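# Hang the low-shelf towel over the rail

## Task

Pick up the towel lying on the low shelf and drape it across the rail so that a substantial portion hangs down on each side. The rail must remain upright. The robot must not topple or finish leaning, or the task fails. At the end, open the gripper to release the towel and back the robot away from it.

## Robot and tools

ROBOT. The LinearBot has an omnidirectional base and a column about 1.7 m tall. A carriage rides the column; its height is lift_m (0 to 1 m, absolute). It carries two identical six-joint arms, left and right, each with a two-finger gripper. Each arm base sits near 0.57 m + lift_m above the floor, and carriage parts extend about 0.15 m below that. A hand can reach 0.78 m from its shoulder but only about 0.38 m below its arm base, so low shelves need a low carriage. A hand is about 0.16 m long and 0.1 m wide (0.14 m open). Parked joints 1-6 are 0, 0.05, 0.05, 1.45, 0, 0; parked, the robot is about 0.85 m wide by 0.65 m long.

CAMERAS. carriage_camera is fixed on the carriage, facing forward and tilted roughly 20 degrees down. left_wrist_camera and right_wrist_camera look out beyond each hand's fingertips. Images are 896x504 pixels.

FRAMES. Base frame: metres, origin on the floor below the base centre, x forward, y left, z up. left_hand and right_hand report the point between the finger pads in this frame, plus quat_wxyz; the hand's z axis runs along the fingers and they open along its y axis. Hand readings may be off, usually reading higher than the real hand, especially at long reach. base_odometry is the base frame as it was at scene start, counted from wheel turns only (slip counts as motion); heading in rad, left positive, -3.142 to 3.142.

move. All arguments are optional; with none it just reports. Fields:
- base: an object with exactly one key, an offset from where the base last reported itself: translate_m (-2 to 2 m, forward positive), strafe_m (-2 to 2 m, left positive) or rotate_rad (-6.3 to 6.3 rad, counter-clockwise positive).
- joints: one object for both arms, keyed by joint name, each value an absolute target. lift_m 0 to 1 m. For each arm (prefix left_ or right_): joint1_rad -2.617 to 3.054 (turn about vertical, 0 ahead, positive to the left); joint2_rad 0 to 3.141 (shoulder: 0 upper arm pointing back level, 1.57 vertical, 3.14 pointing forward level); joint3_rad 0 to 3.141 (elbow, 0 folded, 3.14 straight); joint4_rad -1.57 to 1.57 (wrist pitch, positive lifts the fingertips); joint5_rad -1.57 to 1.57 (wrist yaw, positive swings fingertips to the right); joint6_rad -2.094 to 2.094 (roll about the finger axis, positive clockwise looking from the forearm); gripper_m 0 to 0.093 m (pad gap). Omitted joints keep pushing toward earlier targets.
- speeds: caps for this action only: translate_m and strafe_m 0.02-0.5 m/s, rotate_rad 0.05-1.57 rad/s, lift_m 0.08-0.25 m/s (maximum is the default).
- min_time_s: 0.1-8 s, minimum duration of each arm and gripper motion; use it for smoother, straighter arm paths.
- cameras: list of camera names, or "all"; [] for none.
An action lasts at most 15 s; base drives stop after 14 s. Unknown keys make a call invalid; out-of-range values get it refused, and then any later move, wait or finished_scene in the same reply is skipped (also after a stop during the call).

RESULTS. The pictures line lists the order of images. The move line says done or the worst status. Status words: done; off_target (resting short, maybe still pushing); contact_stop and time_out (target dropped, holding in place); not_followed (arm targets withheld because the arm would near-touch itself or the other arm; to recover, send one arm its current readings with joint1 turned away, then the other arm in a later call); limit_stop_at_motor_heat. on_its_own shows uncommanded behaviour. motor_effort gives percent of maximum with the peak in brackets; a falling lift effort while lowering means a hand is resting on something. Joint torques for joints 1-3 wrap around at ±28 N m. A gripper holding something firmly may read narrower than it, and may say off_target; shut on nothing it reads 0.000-0.003. Release by commanding a gap well above the reading.

wait: seconds 0-10; robot keeps its last commands; same report. zoom_image: camera plus region [x0, y0, x1, y1] in that camera's latest image pixels, at most 504x504. read_manual: section "licences" only, no motion. finished_scene: scene number of the current scene; irreversible, so confirm the towel hangs on both sides of a standing rail, hand open and clear, first.

CAUTIONS. The simulation keeps running while a reply is being written, with the robot holding its last command. Arms held out, loaded or straining heat up; MOTOR HOT warns at 75 °C, and at 100 °C that arm goes limp for 30-60 s or more (OVER-TEMPERATURE FAULT). Park arms when idle. Tipping risk rises with a high carriage, extended or loaded arms, pushing, pulling or abrupt stops; only images reveal leaning. Never back under a table edge into the column. If a drive is blocked, reverse about 0.2 m. Arms have no contact stop and spring to targets once freed. Avoid arm-on-arm hits or pressing, including one gripper closing on the other's fingers. Avoid dropping the towel, slamming, shoving the rail, and releasing while moving.

Each tool is called by a JSON object that holds its "method" and its "body".

## Session

{"method": "move", "body": {}}

Scene clock: 0.00 s.
Joint torques (N m): no reading
base_odometry: x=+0.000 y=+0.000 heading=+0.000
base_status: not commanded
joint_positions: lift_m=+0.300 left_joint1_rad=-0.008 left_joint2_rad=+0.036 left_joint3_rad=+0.050 left_joint4_rad=+1.462 left_joint5_rad=+0.046 left_joint6_rad=+0.033 left_gripper_m=+0.09396 right_joint1_rad=+0.002 right_joint2_rad=+0.046 right_joint3_rad=+0.038 right_joint4_rad=+1.455 right_joint5_rad=-0.001 right_joint6_rad=+0.034 right_gripper_m=+0.09396
joint_status: not commanded
motor_effort: lift_m=+23 drive_wheels=+1
left_hand: x=+0.2444 y=+0.2948 z=+1.3221 quat_wxyz=(+0.999, +0.024, +0.047, +0.011) (m; base frame)
right_hand: x=+0.2528 y=-0.3027 z=+1.3189 quat_wxyz=(+0.998, +0.001, +0.061, +0.018) (m; base frame)
pictures: carriage_camera, left_wrist_camera, right_wrist_camera

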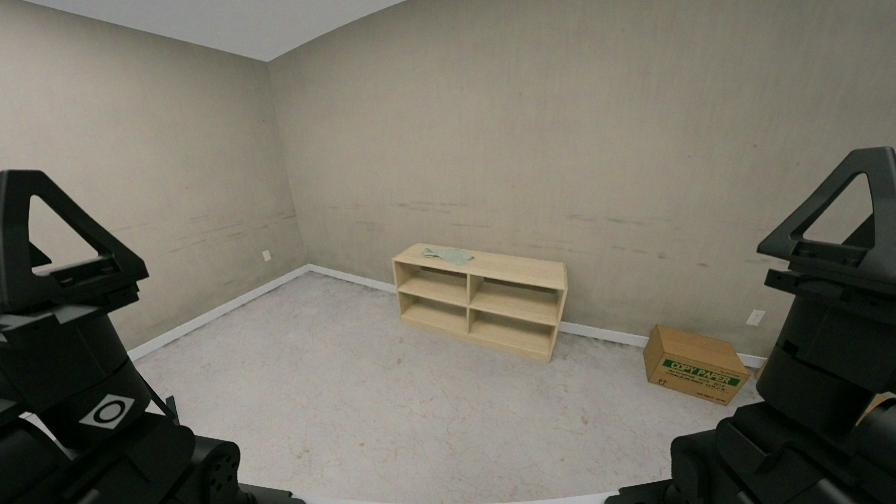

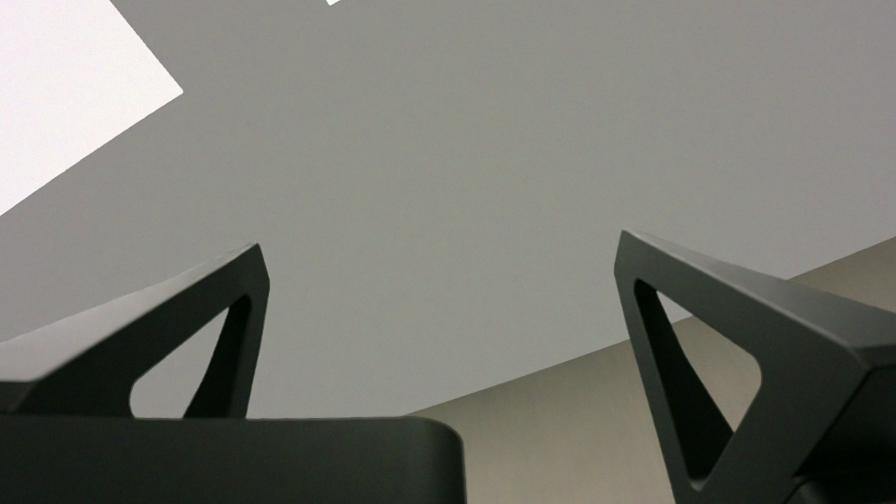

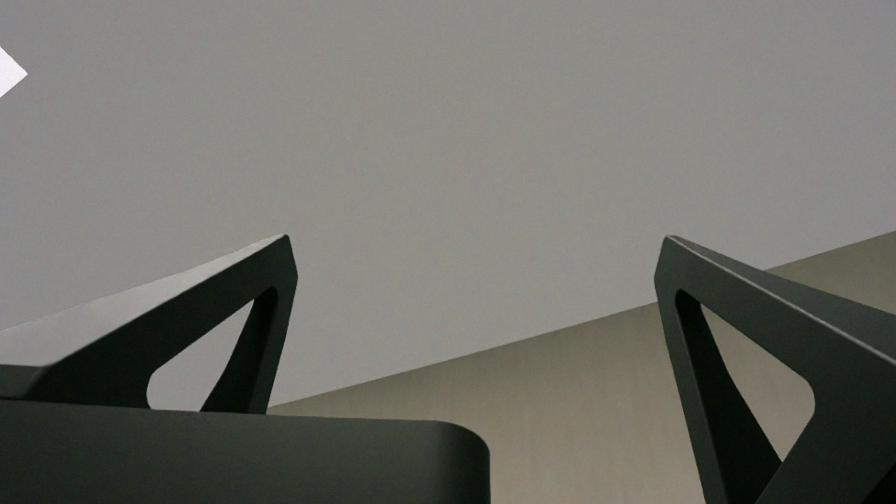

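{"method": "zoom_image", "body": {"camera": "carriage_camera", "region": [370, 220, 590, 370]}}

{"method": "move", "body": {"base": {"rotate_rad": 1.2}, "cameras": ["carriage_camera"]}}

{"method": "move", "body": {"base": {"rotate_rad": 1.2}, "cameras": ["carriage_camera"]}}

Scaled by 2.291 from the camera's 896x504 image, which has a finer 1280x720 frame.

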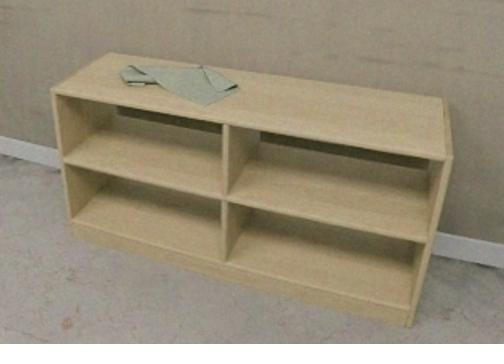

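Scene clock: 5.87 s.
Joint torques (N m): left_arm=[-0.31 3.9 5.65 -0.23 0.01 -0.1] | right_arm=[-0.2 3.82 6 -0.17 0.08 0.05]
move: done
base_odometry: x=+0.000 y=+0.000 heading=+1.200
base_status: done
joint_positions: lift_m=+0.300 left_joint1_rad=-0.008 left_joint2_rad=+0.036 left_joint3_rad=+0.050 left_joint4_rad=+1.462 left_joint5_rad=+0.046 left_joint6_rad=+0.033 left_gripper_m=+0.09396 right_joint1_rad=+0.002 right_joint2_rad=+0.046 right_joint3_rad=+0.038 right_joint4_rad=+1.455 right_joint5_rad=-0.001 right_joint6_rad=+0.034 right_gripper_m=+0.09396
joint_status: not commanded
motor_effort: lift_m=+23(23) drive_wheels=+7(14)
left_hand: x=+0.2444 y=+0.2948 z=+1.3221 quat_wxyz=(+0.999, +0.024, +0.047, +0.011) (m; base frame)
right_hand: x=+0.2529 y=-0.3027 z=+1.3189 quat_wxyz=(+0.998, +0.001, +0.062, +0.018) (m; base frame)
pictures: carriage_camera

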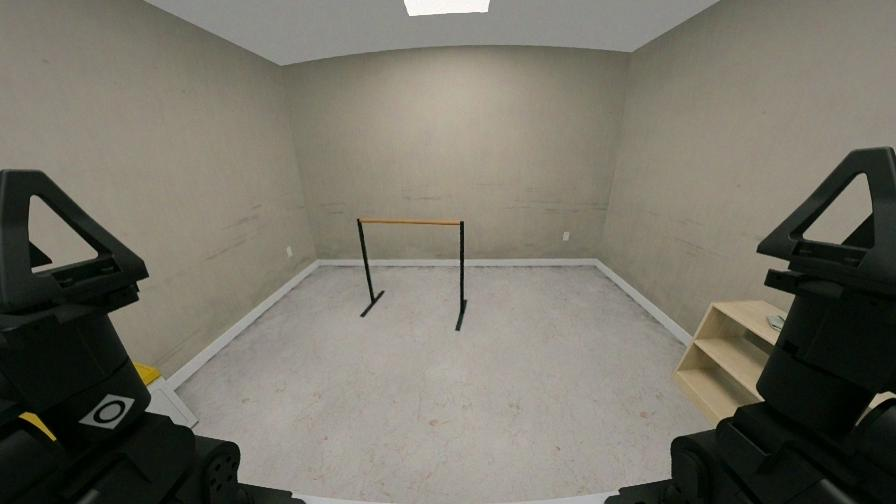

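Scene clock: 8.63 s.
Joint torques (N m): left_arm=[-0.35 3.88 5.7 -0.25 0.01 -0.07] | right_arm=[-0.24 3.79 5.98 -0.16 0.06 0.05]
move: done
base_odometry: x=+0.000 y=+0.000 heading=+2.399
base_status: done
joint_positions: lift_m=+0.300 left_joint1_rad=-0.008 left_joint2_rad=+0.036 left_joint3_rad=+0.050 left_joint4_rad=+1.462 left_joint5_rad=+0.046 left_joint6_rad=+0.033 left_gripper_m=+0.09397 right_joint1_rad=+0.002 right_joint2_rad=+0.046 right_joint3_rad=+0.038 right_joint4_rad=+1.455 right_joint5_rad=-0.001 right_joint6_rad=+0.034 right_gripper_m=+0.09397
joint_status: not commanded
motor_effort: lift_m=+23(23) drive_wheels=+7(12)
left_hand: x=+0.2444 y=+0.2948 z=+1.3221 quat_wxyz=(+0.999, +0.024, +0.047, +0.011) (m; base frame)
right_hand: x=+0.2530 y=-0.3027 z=+1.3189 quat_wxyz=(+0.998, +0.001, +0.062, +0.018) (m; base frame)
pictures: carriage_camera

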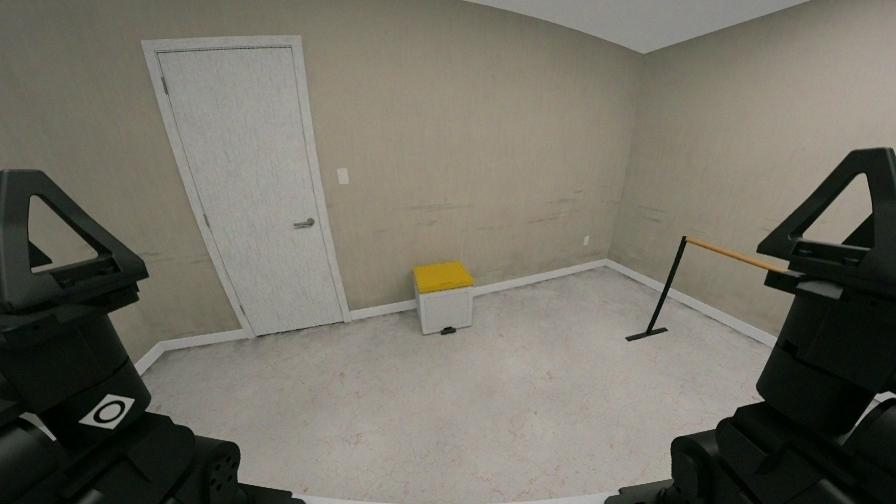

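{"method": "move", "body": {"base": {"rotate_rad": -2.815}, "cameras": []}}

{"method": "move", "body": {"base": {"strafe_m": 0.67}, "cameras": []}}

{"method": "move", "body": {"base": {"translate_m": 0.65}, "cameras": ["carriage_camera"]}}

{"method": "zoom_image", "body": {"camera": "carriage_camera", "region": [320, 220, 580, 400]}}

Scene clock: 52.20 s.
Joint torques (N m): left_arm=[-0.36 3.93 5.63 -0.23 0.01 -0.09] | right_arm=[-0.2 3.82 5.98 -0.15 0.07 0.07]
move: done
base_odometry: x=+0.000 y=+0.000 heading=-0.415
base_status: done
joint_positions: lift_m=+0.300 left_joint1_rad=-0.008 left_joint2_rad=+0.036 left_joint3_rad=+0.050 left_joint4_rad=+1.461 left_joint5_rad=+0.046 left_joint6_rad=+0.033 left_gripper_m=+0.09398 right_joint1_rad=+0.002 right_joint2_rad=+0.046 right_joint3_rad=+0.038 right_joint4_rad=+1.453 right_joint5_rad=-0.001 right_joint6_rad=+0.034 right_gripper_m=+0.09398
joint_status: not commanded
motor_effort: lift_m=+23(23) drive_wheels=+6(15)
left_hand: x=+0.2445 y=+0.2948 z=+1.3221 quat_wxyz=(+0.999, +0.024, +0.047, +0.011) (m; base frame)
right_hand: x=+0.2532 y=-0.3027 z=+1.3189 quat_wxyz=(+0.998, +0.001, +0.062, +0.018) (m; base frame)
pictures: none
No camera images: "cameras" was empty.

Scene clock: 55.77 s.
Joint torques (N m): left_arm=[-0.35 3.95 5.63 -0.22 -0.04 -0.08] | right_arm=[-0.42 3.79 6.05 -0.16 0.11 0.07]
move: done
base_odometry: x=+0.271 y=+0.613 heading=-0.417
base_status: done
joint_positions: lift_m=+0.300 left_joint1_rad=-0.009 left_joint2_rad=+0.036 left_joint3_rad=+0.050 left_joint4_rad=+1.461 left_joint5_rad=+0.046 left_joint6_rad=+0.033 left_gripper_m=+0.09398 right_joint1_rad=+0.002 right_joint2_rad=+0.046 right_joint3_rad=+0.038 right_joint4_rad=+1.453 right_joint5_rad=-0.001 right_joint6_rad=+0.034 right_gripper_m=+0.09398
joint_status: not commanded
motor_effort: lift_m=+23(23) drive_wheels=-6(18)
left_hand: x=+0.2445 y=+0.2948 z=+1.3221 quat_wxyz=(+0.999, +0.024, +0.047, +0.011) (m; base frame)
right_hand: x=+0.2532 y=-0.3026 z=+1.3189 quat_wxyz=(+0.998, +0.000, +0.062, +0.018) (m; base frame)
pictures: none
No camera images: "cameras" was empty.

Scene clock: 59.30 s.
Joint torques (N m): left_arm=[-0.27 3.89 5.72 -0.22 0 -0.1] | right_arm=[-0.16 3.74 6.02 -0.15 0.06 0.07]
move: done
base_odometry: x=+0.866 y=+0.350 heading=-0.416
base_status: done
joint_positions: lift_m=+0.300 left_joint1_rad=-0.009 left_joint2_rad=+0.036 left_joint3_rad=+0.050 left_joint4_rad=+1.461 left_joint5_rad=+0.046 left_joint6_rad=+0.033 left_gripper_m=+0.09398 right_joint1_rad=+0.002 right_joint2_rad=+0.046 right_joint3_rad=+0.038 right_joint4_rad=+1.454 right_joint5_rad=-0.001 right_joint6_rad=+0.034 right_gripper_m=+0.09398
joint_status: not commanded
motor_effort: lift_m=+23(23) drive_wheels=-3(12)
left_hand: x=+0.2446 y=+0.2948 z=+1.3220 quat_wxyz=(+0.999, +0.024, +0.047, +0.011) (m; base frame)
right_hand: x=+0.2530 y=-0.3026 z=+1.3189 quat_wxyz=(+0.998, +0.000, +0.062, +0.018) (m; base frame)
pictures: carriage_camera

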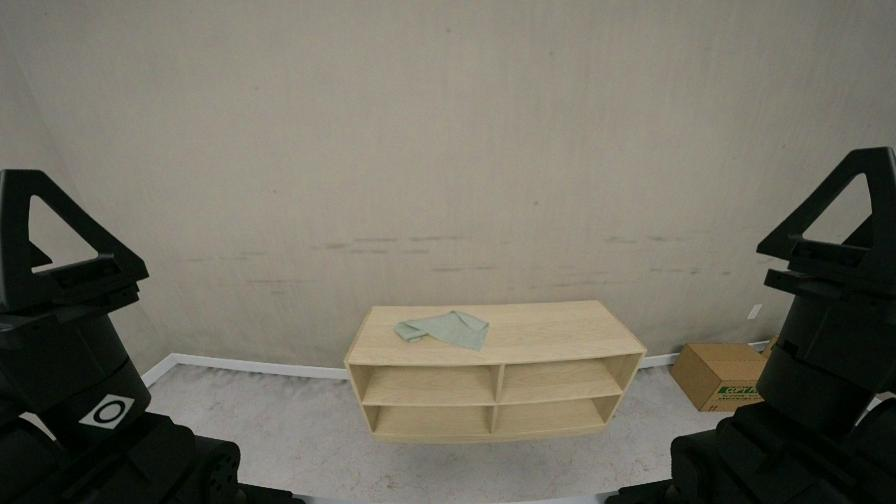

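Scaled by 1.938 from the camera's 896x504 image, which has a finer 1280x720 frame.

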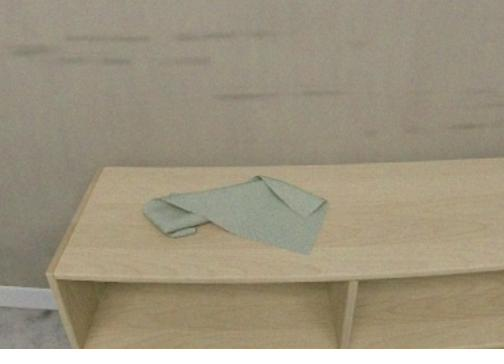

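{"method": "zoom_image", "body": {"camera": "carriage_camera", "region": [385, 300, 500, 365]}}

Scaled by 4.383 from the camera's 896x504 image, which has a finer 1280x720 frame.

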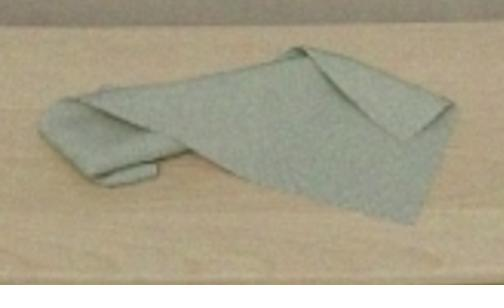

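{"method": "move", "body": {"base": {"strafe_m": 0.16}, "joints": {"lift_m": 0.38}, "cameras": []}}

{"method": "move", "body": {"base": {"translate_m": 0.19}, "joints": {"right_joint1_rad": 0, "right_joint2_rad": 2.9, "right_joint3_rad": 2.38, "right_joint4_rad": -1.05, "right_joint5_rad": 0, "right_joint6_rad": 0, "right_gripper_m": 0.09}, "min_time_s": 2.5, "cameras": ["carriage_camera", "right_wrist_camera"]}}

Scene clock: 108.57 s.
Joint torques (N m): left_arm=[-0.25 3.93 5.65 -0.22 0.02 -0.08] | right_arm=[-0.12 3.86 6.02 -0.16 0.13 0.08]
move: done
base_odometry: x=+0.931 y=+0.497 heading=-0.416
base_status: done
joint_positions: lift_m=+0.380 left_joint1_rad=-0.009 left_joint2_rad=+0.036 left_joint3_rad=+0.050 left_joint4_rad=+1.461 left_joint5_rad=+0.046 left_joint6_rad=+0.033 left_gripper_m=+0.09398 right_joint1_rad=+0.001 right_joint2_rad=+0.046 right_joint3_rad=+0.038 right_joint4_rad=+1.454 right_joint5_rad=-0.001 right_joint6_rad=+0.034 right_gripper_m=+0.09398
joint_status: all done
motor_effort: lift_m=+25(30) drive_wheels=+2(11)
left_hand: x=+0.2446 y=+0.2948 z=+1.4018 quat_wxyz=(+0.999, +0.024, +0.047, +0.011) (m; base frame)
right_hand: x=+0.2530 y=-0.3026 z=+1.3986 quat_wxyz=(+0.998, +0.000, +0.062, +0.018) (m; base frame)
pictures: none
No camera images: "cameras" was empty.

Scene clock: 111.50 s.
Joint torques (N m): left_arm=[-0.28 3.85 5.63 -0.19 0 -0.07] | right_arm=[-0.35 -14.64 7.94 0.24 0.09 -0.07]
move: done
base_odometry: x=+1.105 y=+0.420 heading=-0.415
base_status: done
joint_positions: lift_m=+0.380 left_joint1_rad=-0.009 left_joint2_rad=+0.036 left_joint3_rad=+0.050 left_joint4_rad=+1.460 left_joint5_rad=+0.046 left_joint6_rad=+0.033 left_gripper_m=+0.09398 right_joint1_rad=+0.001 right_joint2_rad=+2.874 right_joint3_rad=+2.360 right_joint4_rad=-1.032 right_joint5_rad=-0.001 right_joint6_rad=+0.014 right_gripper_m=+0.09013
joint_status: all done
motor_effort: lift_m=+25(25) drive_wheels=-5(11)
left_hand: x=+0.2448 y=+0.2948 z=+1.4018 quat_wxyz=(+0.999, +0.024, +0.048, +0.011) (m; base frame)
right_hand: x=+0.7444 y=-0.3020 z=+0.8402 quat_wxyz=(+0.012, +0.006, +1.000, +0.001) (m; base frame)
pictures: carriage_camera, right_wrist_camera
camera_calibration:
carriage_camera: T_world_to_cam=[[-0.00554303, -0.999684, -0.0245377, 0.0377615], [-0.377596, 0.0248139, -0.925638, 1.3425], [0.925954, 0.00413448, -0.377614, 0.382319], [0, 0, 0, 1]] pos_world=[0.15312, 0.00285626, 1.38796]
right_wrist_camera: T_world_to_cam=[[-0.0329686, -0.997589, -0.0610739, -0.21604], [-0.832784, -0.00636789, 0.553562, 0.164866], [-0.552616, 0.0691115, -0.830566, 1.25674], [0, 0, 0, 1]] pos_world=[0.824671, -0.301324, 0.939348]

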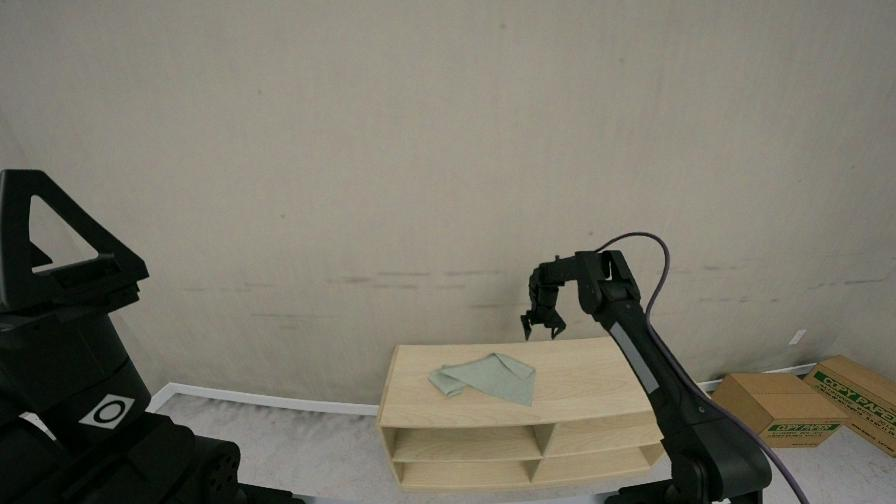

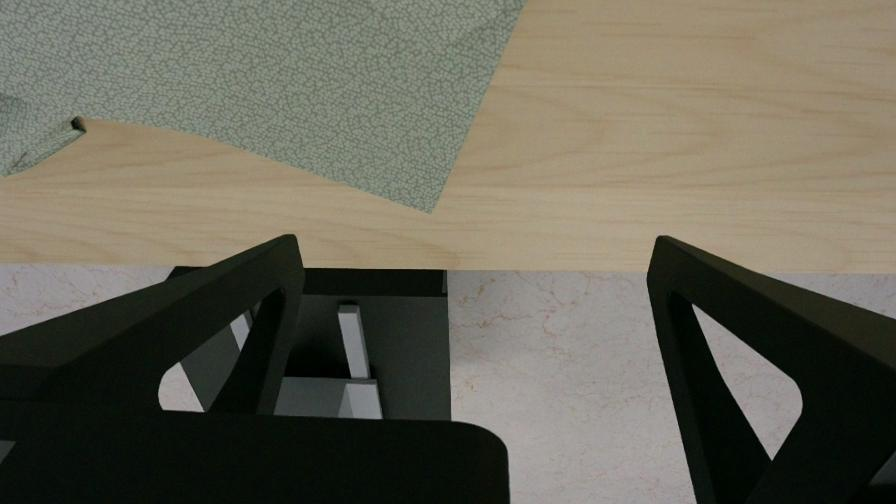

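{"method": "move", "body": {"base": {"translate_m": -0.04}, "joints": {"right_joint1_rad": 0.055, "lift_m": 0.19}, "cameras": ["carriage_camera", "right_wrist_camera"]}}

Scene clock: 125.60 s.
Joint torques (N m): left_arm=[-0.25 3.77 5.6 -0.24 0 -0.09] | right_arm=[-0.69 -15.56 6.91 0.3 0.09 -0.08]
move: done
base_odometry: x=+1.068 y=+0.436 heading=-0.415
base_status: done
joint_positions: lift_m=+0.190 left_joint1_rad=-0.009 left_joint2_rad=+0.036 left_joint3_rad=+0.050 left_joint4_rad=+1.461 left_joint5_rad=+0.046 left_joint6_rad=+0.033 left_gripper_m=+0.09398 right_joint1_rad=+0.061 right_joint2_rad=+2.887 right_joint3_rad=+2.372 right_joint4_rad=-1.043 right_joint5_rad=-0.001 right_joint6_rad=+0.013 right_gripper_m=+0.09013
joint_status: all done
motor_effort: lift_m=+20(20) drive_wheels=+0(11)
left_hand: x=+0.2446 y=+0.2948 z=+1.2125 quat_wxyz=(+0.999, +0.024, +0.047, +0.011) (m; base frame)
right_hand: x=+0.7415 y=-0.2708 z=+0.6473 quat_wxyz=(+0.007, -0.024, +1.000, +0.001) (m; base frame)
pictures: carriage_camera, right_wrist_camera
camera_calibration:
carriage_camera: T_world_to_cam=[[-0.00554303, -0.999684, -0.0245377, 0.033114], [-0.377596, 0.0248139, -0.925638, 1.16718], [0.925954, 0.00413448, -0.377614, 0.310799], [0, 0, 0, 1]] pos_world=[0.15312, 0.00285626, 1.19856]
right_wrist_camera: T_world_to_cam=[[0.026889, -0.997799, -0.0606169, -0.241501], [-0.824707, -0.0564112, 0.56274, 0.243934], [-0.564921, 0.0348597, -0.824408, 1.08865], [0, 0, 0, 1]] pos_world=[0.822668, -0.265159, 0.745581]

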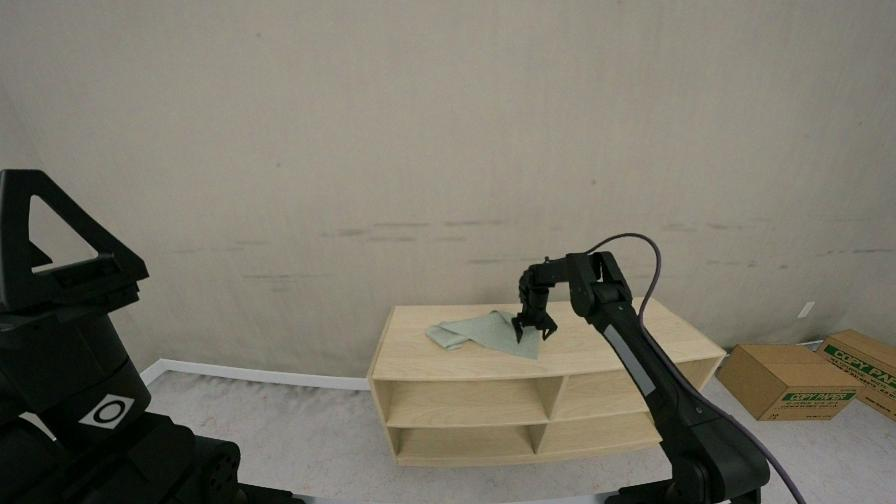

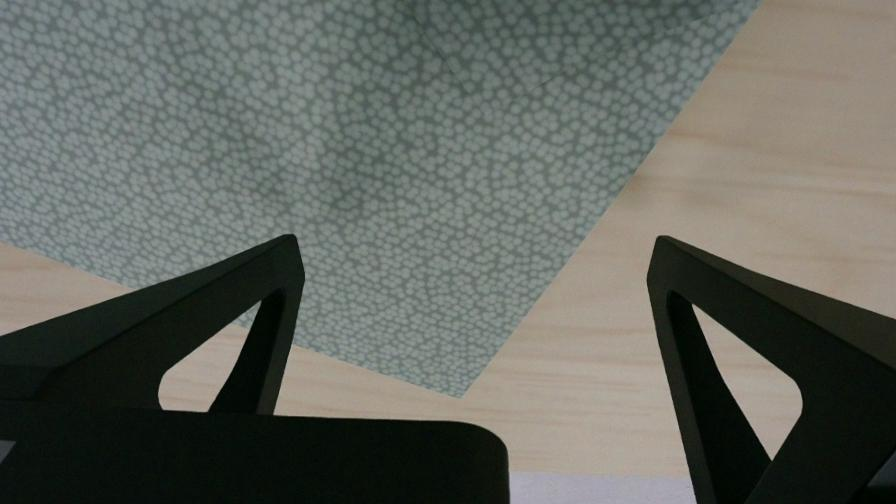

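{"method": "move", "body": {"base": {"translate_m": -0.02}, "joints": {"lift_m": 0.17}, "cameras": ["right_wrist_camera"]}}

Scene clock: 135.80 s.
Joint torques (N m): left_arm=[-0.21 3.9 5.65 -0.22 -0.01 -0.1] | right_arm=[-0.46 -15.53 5.45 0.18 0.24 -0.07]
move: done
base_odometry: x=+1.050 y=+0.444 heading=-0.416
base_status: done
joint_positions: lift_m=+0.170 left_joint1_rad=-0.009 left_joint2_rad=+0.036 left_joint3_rad=+0.050 left_joint4_rad=+1.461 left_joint5_rad=+0.046 left_joint6_rad=+0.033 left_gripper_m=+0.09398 right_joint1_rad=+0.057 right_joint2_rad=+2.882 right_joint3_rad=+2.390 right_joint4_rad=-1.028 right_joint5_rad=-0.011 right_joint6_rad=+0.013 right_gripper_m=+0.09012
joint_status: all done
motor_effort: lift_m=+19(19) drive_wheels=-5(9)
left_hand: x=+0.2446 y=+0.2948 z=+1.1926 quat_wxyz=(+0.999, +0.024, +0.047, +0.011) (m; base frame)
right_hand: x=+0.7520 y=-0.2704 z=+0.6346 quat_wxyz=(+0.025, -0.023, +0.999, +0.007) (m; base frame)
pictures: right_wrist_camera
camera_calibration:
right_wrist_camera: T_world_to_cam=[[0.026224, -0.997081, -0.0717083, -0.234487], [-0.845197, -0.06042, 0.531028, 0.29424], [-0.533811, 0.046682, -0.844314, 1.07648], [0, 0, 0, 1]] pos_world=[0.829477, -0.266276, 0.735825]

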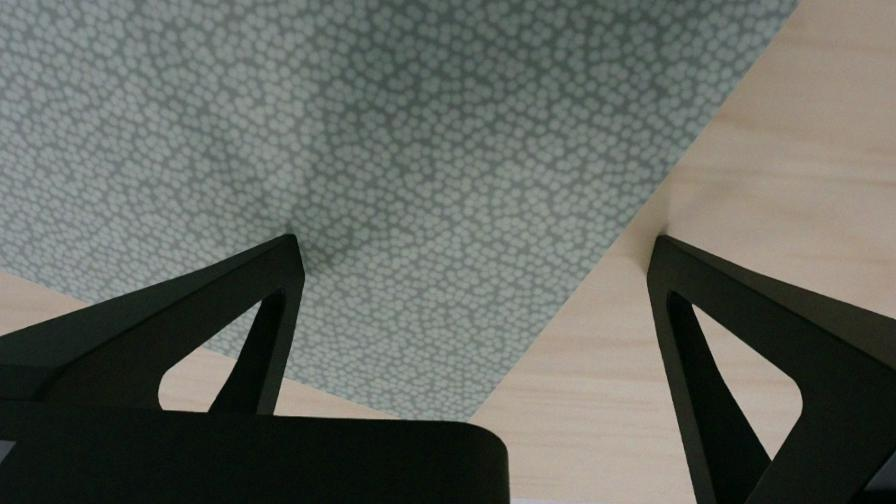

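{"method": "move", "body": {"joints": {"right_gripper_m": 0.0}, "min_time_s": 2.0, "cameras": ["right_wrist_camera", "carriage_camera"]}}

Scene clock: 141.07 s.
Joint torques (N m): left_arm=[-0.28 3.86 5.64 -0.22 0 -0.08] | right_arm=[-0.87 -15.36 5.45 0.2 0.45 -0.07]
move: done
base_odometry: x=+1.050 y=+0.444 heading=-0.416
base_status: not commanded
joint_positions: lift_m=+0.170 left_joint1_rad=-0.009 left_joint2_rad=+0.036 left_joint3_rad=+0.050 left_joint4_rad=+1.461 left_joint5_rad=+0.046 left_joint6_rad=+0.033 left_gripper_m=+0.09398 right_joint1_rad=+0.062 right_joint2_rad=+2.882 right_joint3_rad=+2.390 right_joint4_rad=-1.030 right_joint5_rad=-0.035 right_joint6_rad=+0.013 right_gripper_m=+0.00268
joint_status: all done
motor_effort: lift_m=+19(19) drive_wheels=-5(5)
left_hand: x=+0.2446 y=+0.2948 z=+1.1926 quat_wxyz=(+0.999, +0.024, +0.047, +0.011) (m; base frame)
right_hand: x=+0.7509 y=-0.2643 z=+0.6347 quat_wxyz=(+0.024, -0.025, +0.999, +0.018) (m; base frame)
pictures: carriage_camera, right_wrist_camera
camera_calibration:
carriage_camera: T_world_to_cam=[[-0.00554303, -0.999684, -0.0245377, 0.0326257], [-0.377596, 0.0248139, -0.925638, 1.14876], [0.925954, 0.00413448, -0.377614, 0.303285], [0, 0, 0, 1]] pos_world=[0.15312, 0.00285626, 1.17866]
right_wrist_camera: T_world_to_cam=[[0.0312769, -0.994999, -0.09486, -0.216876], [-0.842699, -0.0772857, 0.532809, 0.286277], [-0.537475, 0.0632739, -0.840902, 1.08068], [0, 0, 0, 1]] pos_world=[0.828867, -0.262045, 0.735643]

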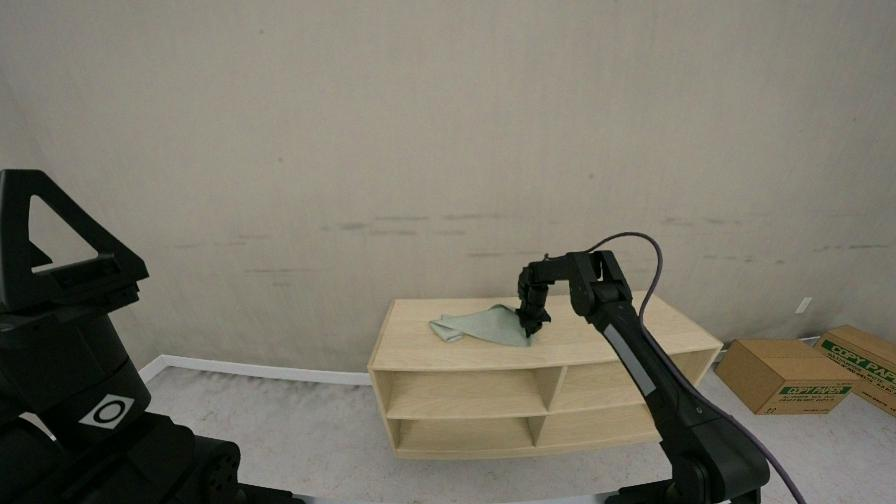

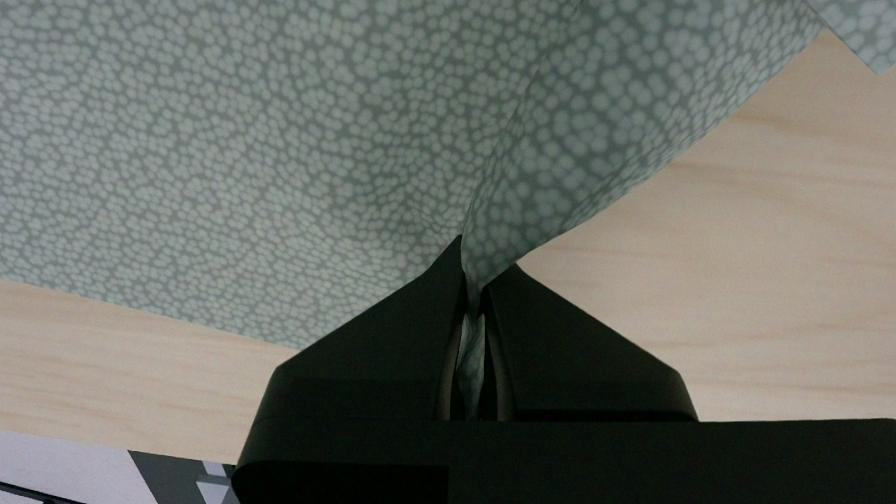

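{"method": "move", "body": {"joints": {"lift_m": 0.5}, "speeds": {"lift_m": 0.12}, "cameras": ["carriage_camera", "right_wrist_camera"]}}

Scene clock: 150.03 s.
Joint torques (N m): left_arm=[-0.29 3.77 5.67 -0.2 -0.01 -0.08] | right_arm=[-0.88 -15.49 5.93 0.28 0.22 -0.07]
move: done
base_odometry: x=+1.050 y=+0.444 heading=-0.416
base_status: not commanded
joint_positions: lift_m=+0.500 left_joint1_rad=-0.009 left_joint2_rad=+0.036 left_joint3_rad=+0.050 left_joint4_rad=+1.461 left_joint5_rad=+0.046 left_joint6_rad=+0.033 left_gripper_m=+0.09398 right_joint1_rad=+0.062 right_joint2_rad=+2.884 right_joint3_rad=+2.385 right_joint4_rad=-1.040 right_joint5_rad=-0.009 right_joint6_rad=+0.013 right_gripper_m=+0.00264
joint_status: all done
motor_effort: lift_m=+25(30) drive_wheels=+6(6)
left_hand: x=+0.2446 y=+0.2948 z=+1.5219 quat_wxyz=(+0.999, +0.024, +0.047, +0.011) (m; base frame)
right_hand: x=+0.7469 y=-0.2688 z=+0.9615 quat_wxyz=(+0.016, -0.025, +1.000, +0.005) (m; base frame)
pictures: carriage_camera, right_wrist_camera
camera_calibration:
carriage_camera: T_world_to_cam=[[-0.00554303, -0.999684, -0.0245377, 0.040706], [-0.377596, 0.0248139, -0.925638, 1.45357], [0.925954, 0.00413448, -0.377614, 0.427633], [0, 0, 0, 1]] pos_world=[0.15312, 0.00285626, 1.50796]
right_wrist_camera: T_world_to_cam=[[0.0289594, -0.997176, -0.069287, -0.213707], [-0.834744, -0.0622569, 0.547108, 0.0926895], [-0.549877, 0.041993, -0.83419, 1.35068], [0, 0, 0, 1]] pos_world=[0.826269, -0.264052, 1.06121]

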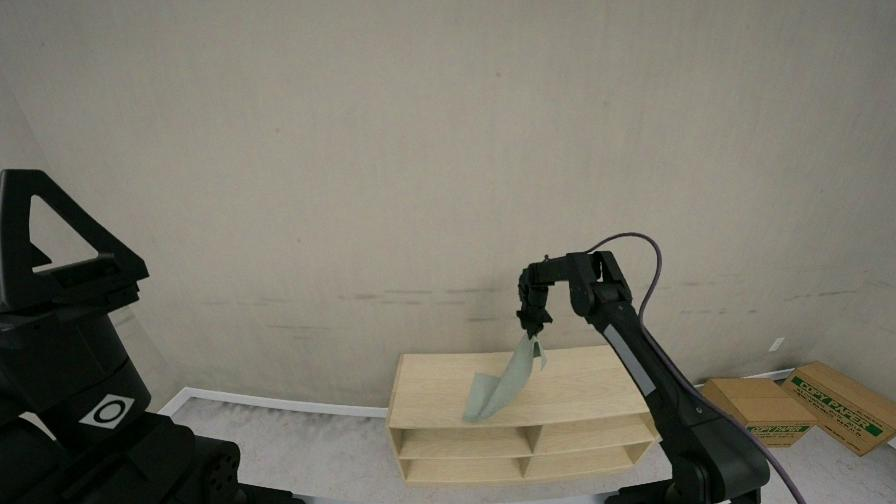

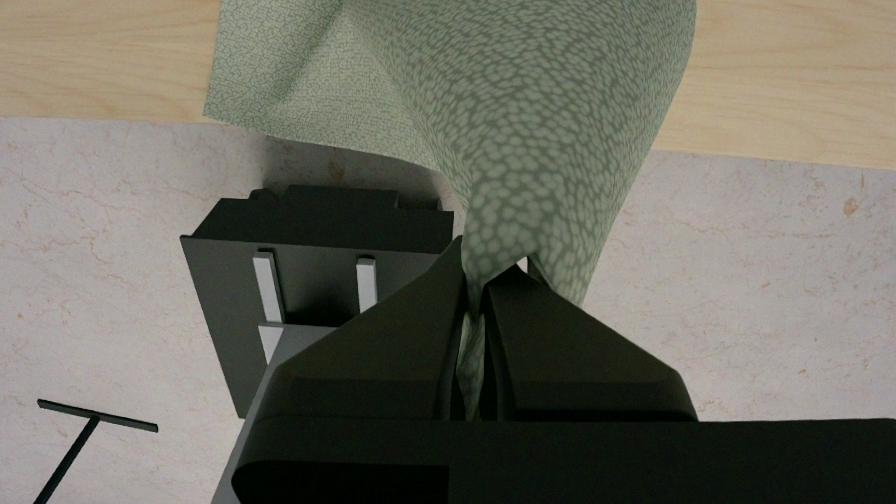

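{"method": "move", "body": {"joints": {"lift_m": 0.8}, "speeds": {"lift_m": 0.15}, "cameras": ["carriage_camera"]}}

{"method": "move", "body": {"base": {"translate_m": -0.6}, "speeds": {"translate_m": 0.3}, "cameras": ["carriage_camera", "right_wrist_camera"]}}

Scene clock: 155.57 s.
Joint torques (N m): left_arm=[-0.31 3.86 5.64 -0.22 0.01 -0.08] | right_arm=[-0.81 -15.71 5.98 0.29 0.18 -0.06]
move: done
base_odometry: x=+1.050 y=+0.444 heading=-0.416
base_status: not commanded
joint_positions: lift_m=+0.800 left_joint1_rad=-0.009 left_joint2_rad=+0.036 left_joint3_rad=+0.050 left_joint4_rad=+1.461 left_joint5_rad=+0.046 left_joint6_rad=+0.033 left_gripper_m=+0.09398 right_joint1_rad=+0.062 right_joint2_rad=+2.887 right_joint3_rad=+2.383 right_joint4_rad=-1.041 right_joint5_rad=-0.009 right_joint6_rad=+0.013 right_gripper_m=+0.00264
joint_status: all done
motor_effort: lift_m=+25(30) drive_wheels=+5(6)
left_hand: x=+0.2446 y=+0.2948 z=+1.8219 quat_wxyz=(+0.999, +0.024, +0.047, +0.011) (m; base frame)
right_hand: x=+0.7450 y=-0.2691 z=+1.2593 quat_wxyz=(+0.013, -0.025, +1.000, +0.005) (m; base frame)
pictures: carriage_camera
camera_calibration:
carriage_camera: T_world_to_cam=[[-0.00554303, -0.999684, -0.0245377, 0.0480673], [-0.377596, 0.0248139, -0.925638, 1.73127], [0.925954, 0.00413448, -0.377614, 0.540917], [0, 0, 0, 1]] pos_world=[0.15312, 0.00285626, 1.80796]

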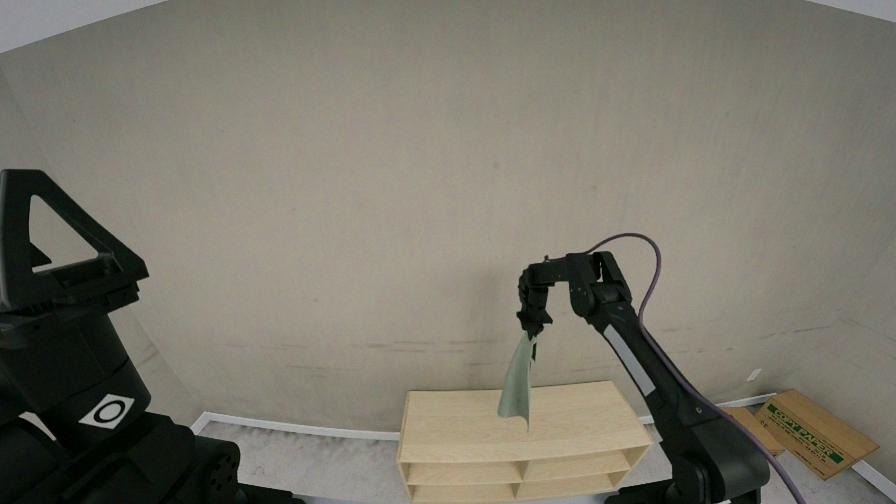

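Scene clock: 159.07 s.
Joint torques (N m): left_arm=[-0.25 3.99 5.63 -0.2 0.01 -0.09] | right_arm=[-0.8 -15.58 6.09 0.27 0.18 -0.08]
move: done
base_odometry: x=+0.501 y=+0.687 heading=-0.416
base_status: done
joint_positions: lift_m=+0.800 left_joint1_rad=-0.009 left_joint2_rad=+0.036 left_joint3_rad=+0.050 left_joint4_rad=+1.460 left_joint5_rad=+0.046 left_joint6_rad=+0.033 left_gripper_m=+0.09398 right_joint1_rad=+0.060 right_joint2_rad=+2.887 right_joint3_rad=+2.383 right_joint4_rad=-1.043 right_joint5_rad=-0.008 right_joint6_rad=+0.013 right_gripper_m=+0.00264
joint_status: not commanded
motor_effort: lift_m=+24(25) drive_wheels=-1(14)
left_hand: x=+0.2447 y=+0.2948 z=+1.8219 quat_wxyz=(+0.999, +0.024, +0.048, +0.011) (m; base frame)
right_hand: x=+0.7447 y=-0.2698 z=+1.2593 quat_wxyz=(+0.012, -0.024, +1.000, +0.004) (m; base frame)
pictures: carriage_camera, right_wrist_camera
camera_calibration:
carriage_camera: T_world_to_cam=[[-0.00554303, -0.999684, -0.0245377, 0.0480673], [-0.377596, 0.0248139, -0.925638, 1.73127], [0.925954, 0.00413448, -0.377614, 0.540917], [0, 0, 0, 1]] pos_world=[0.15312, 0.00285626, 1.80796]
right_wrist_camera: T_world_to_cam=[[0.0272658, -0.997351, -0.0674374, -0.195144], [-0.830258, -0.0601656, 0.554123, -0.0837804], [-0.556712, 0.0408818, -0.829699, 1.59707], [0, 0, 0, 1]] pos_world=[0.82487, -0.264959, 1.35835]

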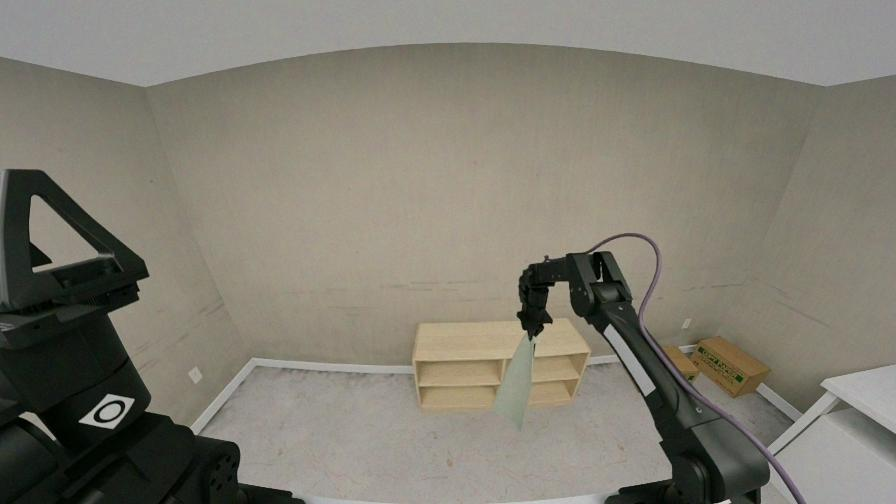

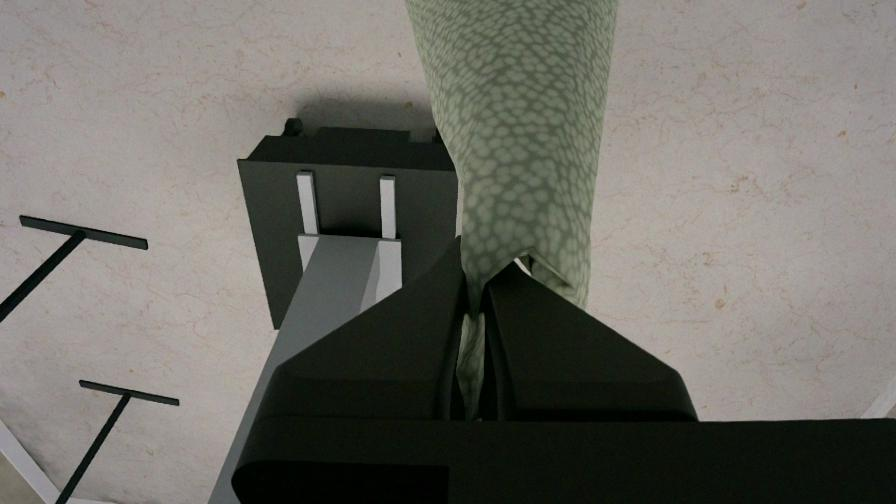

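{"method": "zoom_image", "body": {"camera": "carriage_camera", "region": [450, 240, 620, 450]}}

Scaled by 2.400 from the camera's 896x504 image, which has a finer 1280x720 frame.

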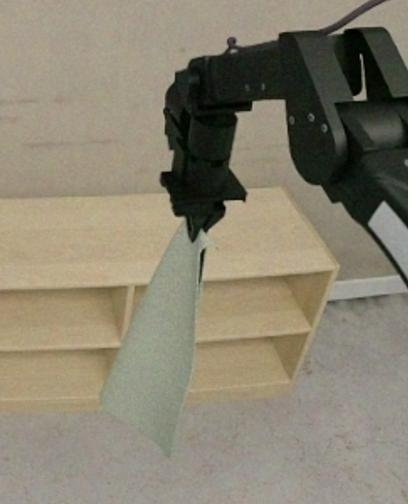

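{"method": "move", "body": {"base": {"rotate_rad": 1.421}, "speeds": {"rotate_rad": 0.6}, "cameras": ["carriage_camera"]}}

Scene clock: 175.63 s.
Joint torques (N m): left_arm=[-0.29 3.81 5.64 -0.2 -0.03 -0.08] | right_arm=[-0.66 -15.72 6.06 0.28 0.12 -0.07]
move: done
base_odometry: x=+0.501 y=+0.687 heading=+1.005
base_status: done
joint_positions: lift_m=+0.800 left_joint1_rad=-0.009 left_joint2_rad=+0.036 left_joint3_rad=+0.050 left_joint4_rad=+1.460 left_joint5_rad=+0.046 left_joint6_rad=+0.033 left_gripper_m=+0.09398 right_joint1_rad=+0.060 right_joint2_rad=+2.887 right_joint3_rad=+2.383 right_joint4_rad=-1.043 right_joint5_rad=-0.004 right_joint6_rad=+0.013 right_gripper_m=+0.00264
joint_status: not commanded
motor_effort: lift_m=+25(25) drive_wheels=+7(13)
left_hand: x=+0.2447 y=+0.2948 z=+1.8219 quat_wxyz=(+0.999, +0.024, +0.048, +0.011) (m; base frame)
right_hand: x=+0.7445 y=-0.2704 z=+1.2593 quat_wxyz=(+0.012, -0.024, +1.000, +0.003) (m; base frame)
pictures: carriage_camera
camera_calibration:
carriage_camera: T_world_to_cam=[[-0.00554303, -0.999684, -0.0245377, 0.0480673], [-0.377596, 0.0248139, -0.925638, 1.73127], [0.925954, 0.00413448, -0.377614, 0.540917], [0, 0, 0, 1]] pos_world=[0.15312, 0.00285626, 1.80796]

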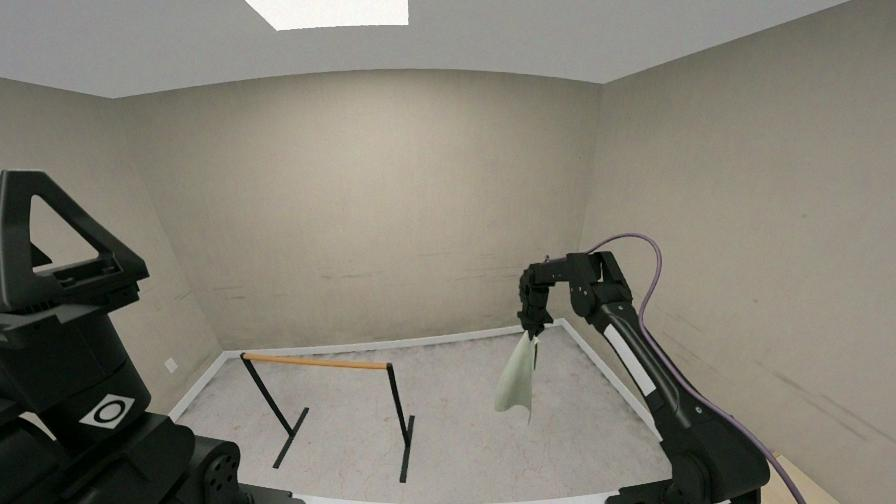

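{"method": "move", "body": {"base": {"strafe_m": 1.02}, "speeds": {"strafe_m": 0.3}, "cameras": ["carriage_camera"]}}

Scene clock: 185.67 s.
Joint torques (N m): left_arm=[-0.27 3.86 5.65 -0.23 0 -0.09] | right_arm=[-0.28 -15.75 6.11 0.28 0.12 -0.07]
move: done
base_odometry: x=-0.360 y=+1.233 heading=+1.006
base_status: done
joint_positions: lift_m=+0.800 left_joint1_rad=-0.009 left_joint2_rad=+0.036 left_joint3_rad=+0.050 left_joint4_rad=+1.460 left_joint5_rad=+0.046 left_joint6_rad=+0.033 left_gripper_m=+0.09398 right_joint1_rad=+0.056 right_joint2_rad=+2.887 right_joint3_rad=+2.383 right_joint4_rad=-1.043 right_joint5_rad=-0.004 right_joint6_rad=+0.013 right_gripper_m=+0.00264
joint_status: not commanded
motor_effort: lift_m=+25(25) drive_wheels=-6(17)
left_hand: x=+0.2447 y=+0.2948 z=+1.8219 quat_wxyz=(+0.999, +0.024, +0.048, +0.011) (m; base frame)
right_hand: x=+0.7447 y=-0.2727 z=+1.2593 quat_wxyz=(+0.012, -0.022, +1.000, +0.002) (m; base frame)
pictures: carriage_camera
camera_calibration:
carriage_camera: T_world_to_cam=[[-0.00554303, -0.999684, -0.0245377, 0.0480673], [-0.377596, 0.0248139, -0.925638, 1.73127], [0.925954, 0.00413448, -0.377614, 0.540917], [0, 0, 0, 1]] pos_world=[0.15312, 0.00285626, 1.80796]

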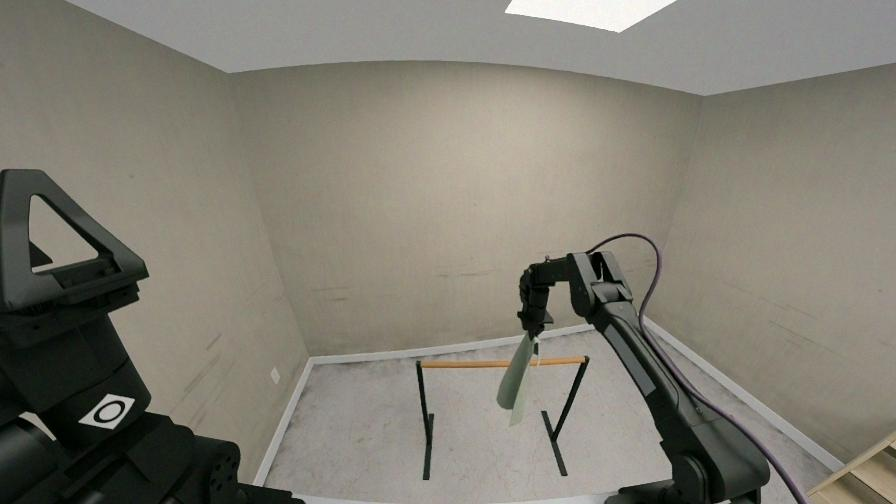

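{"method": "move", "body": {"joints": {"lift_m": 0.68}, "speeds": {"lift_m": 0.15}, "cameras": []}}

{"method": "move", "body": {"base": {"translate_m": 0.27}, "speeds": {"translate_m": 0.15}, "cameras": ["carriage_camera", "right_wrist_camera"]}}

Scene clock: 206.93 s.
Joint torques (N m): left_arm=[-0.28 3.93 5.68 -0.19 0 -0.09] | right_arm=[-0.36 -15.97 6.08 0.21 0.11 -0.07]
move: done
base_odometry: x=-0.360 y=+1.233 heading=+1.006
base_status: not commanded
joint_positions: lift_m=+0.680 left_joint1_rad=-0.009 left_joint2_rad=+0.036 left_joint3_rad=+0.050 left_joint4_rad=+1.460 left_joint5_rad=+0.046 left_joint6_rad=+0.033 left_gripper_m=+0.09398 right_joint1_rad=+0.056 right_joint2_rad=+2.888 right_joint3_rad=+2.381 right_joint4_rad=-1.045 right_joint5_rad=-0.004 right_joint6_rad=+0.013 right_gripper_m=+0.00264
joint_status: all done
motor_effort: lift_m=+20(20) drive_wheels=-6(6)
left_hand: x=+0.2447 y=+0.2948 z=+1.7025 quat_wxyz=(+0.999, +0.024, +0.048, +0.011) (m; base frame)
right_hand: x=+0.7437 y=-0.2728 z=+1.1388 quat_wxyz=(+0.010, -0.022, +1.000, +0.002) (m; base frame)
pictures: none
No camera images: "cameras" was empty.

Scene clock: 209.63 s.
Joint torques (N m): left_arm=[-0.18 3.99 5.56 -0.23 -0.01 -0.09] | right_arm=[-0.35 -15.82 6.02 0.28 0.12 -0.08]
move: done
base_odometry: x=-0.216 y=+1.461 heading=+1.007
base_status: done
joint_positions: lift_m=+0.680 left_joint1_rad=-0.009 left_joint2_rad=+0.036 left_joint3_rad=+0.050 left_joint4_rad=+1.461 left_joint5_rad=+0.046 left_joint6_rad=+0.033 left_gripper_m=+0.09398 right_joint1_rad=+0.056 right_joint2_rad=+2.888 right_joint3_rad=+2.381 right_joint4_rad=-1.046 right_joint5_rad=-0.004 right_joint6_rad=+0.013 right_gripper_m=+0.00264
joint_status: not commanded
motor_effort: lift_m=+20(20) drive_wheels=-5(12)
left_hand: x=+0.2445 y=+0.2948 z=+1.7025 quat_wxyz=(+0.999, +0.024, +0.047, +0.011) (m; base frame)
right_hand: x=+0.7433 y=-0.2728 z=+1.1388 quat_wxyz=(+0.009, -0.022, +1.000, +0.002) (m; base frame)
pictures: carriage_camera, right_wrist_camera
camera_calibration:
carriage_camera: T_world_to_cam=[[-0.00554303, -0.999684, -0.0245377, 0.0451375], [-0.377596, 0.0248139, -0.925638, 1.62074], [0.925954, 0.00413448, -0.377614, 0.49583], [0, 0, 0, 1]] pos_world=[0.15312, 0.00285626, 1.68856]
right_wrist_camera: T_world_to_cam=[[0.0225794, -0.997731, -0.06343, -0.207402], [-0.827249, -0.0542725, 0.559208, -0.024736], [-0.561382, 0.0398458, -0.826597, 1.49605], [0, 0, 0, 1]] pos_world=[0.824077, -0.267886, 1.23731]

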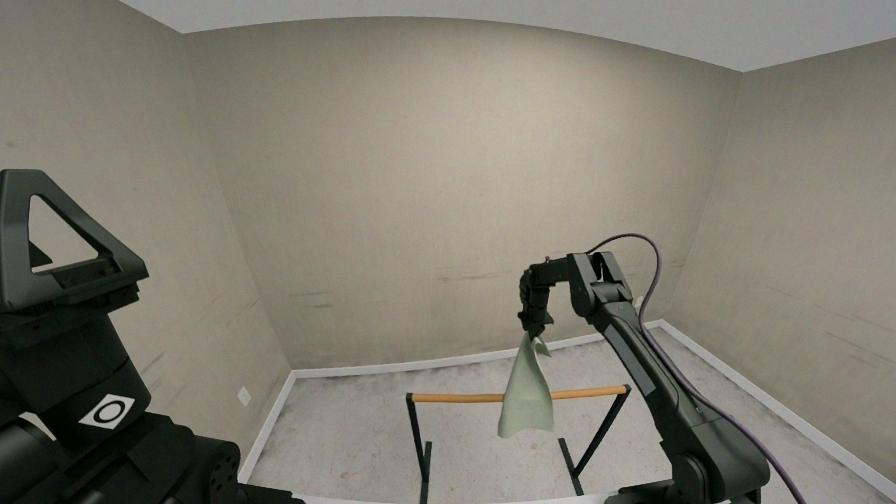

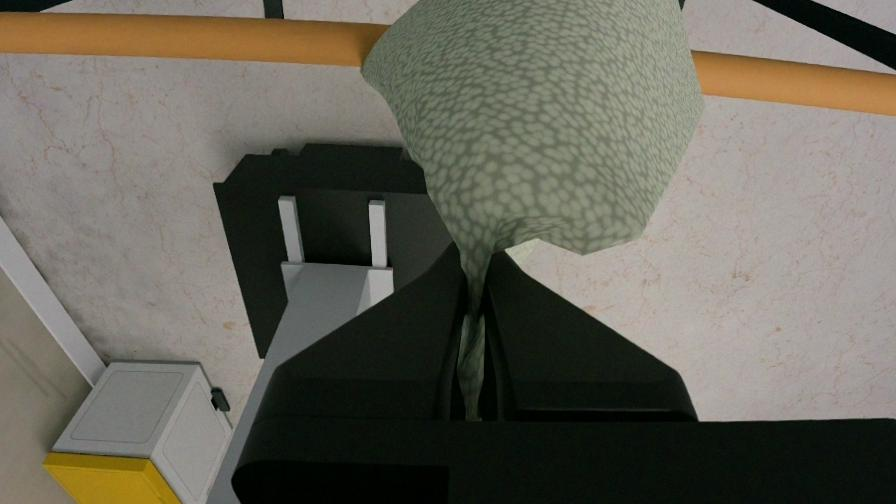

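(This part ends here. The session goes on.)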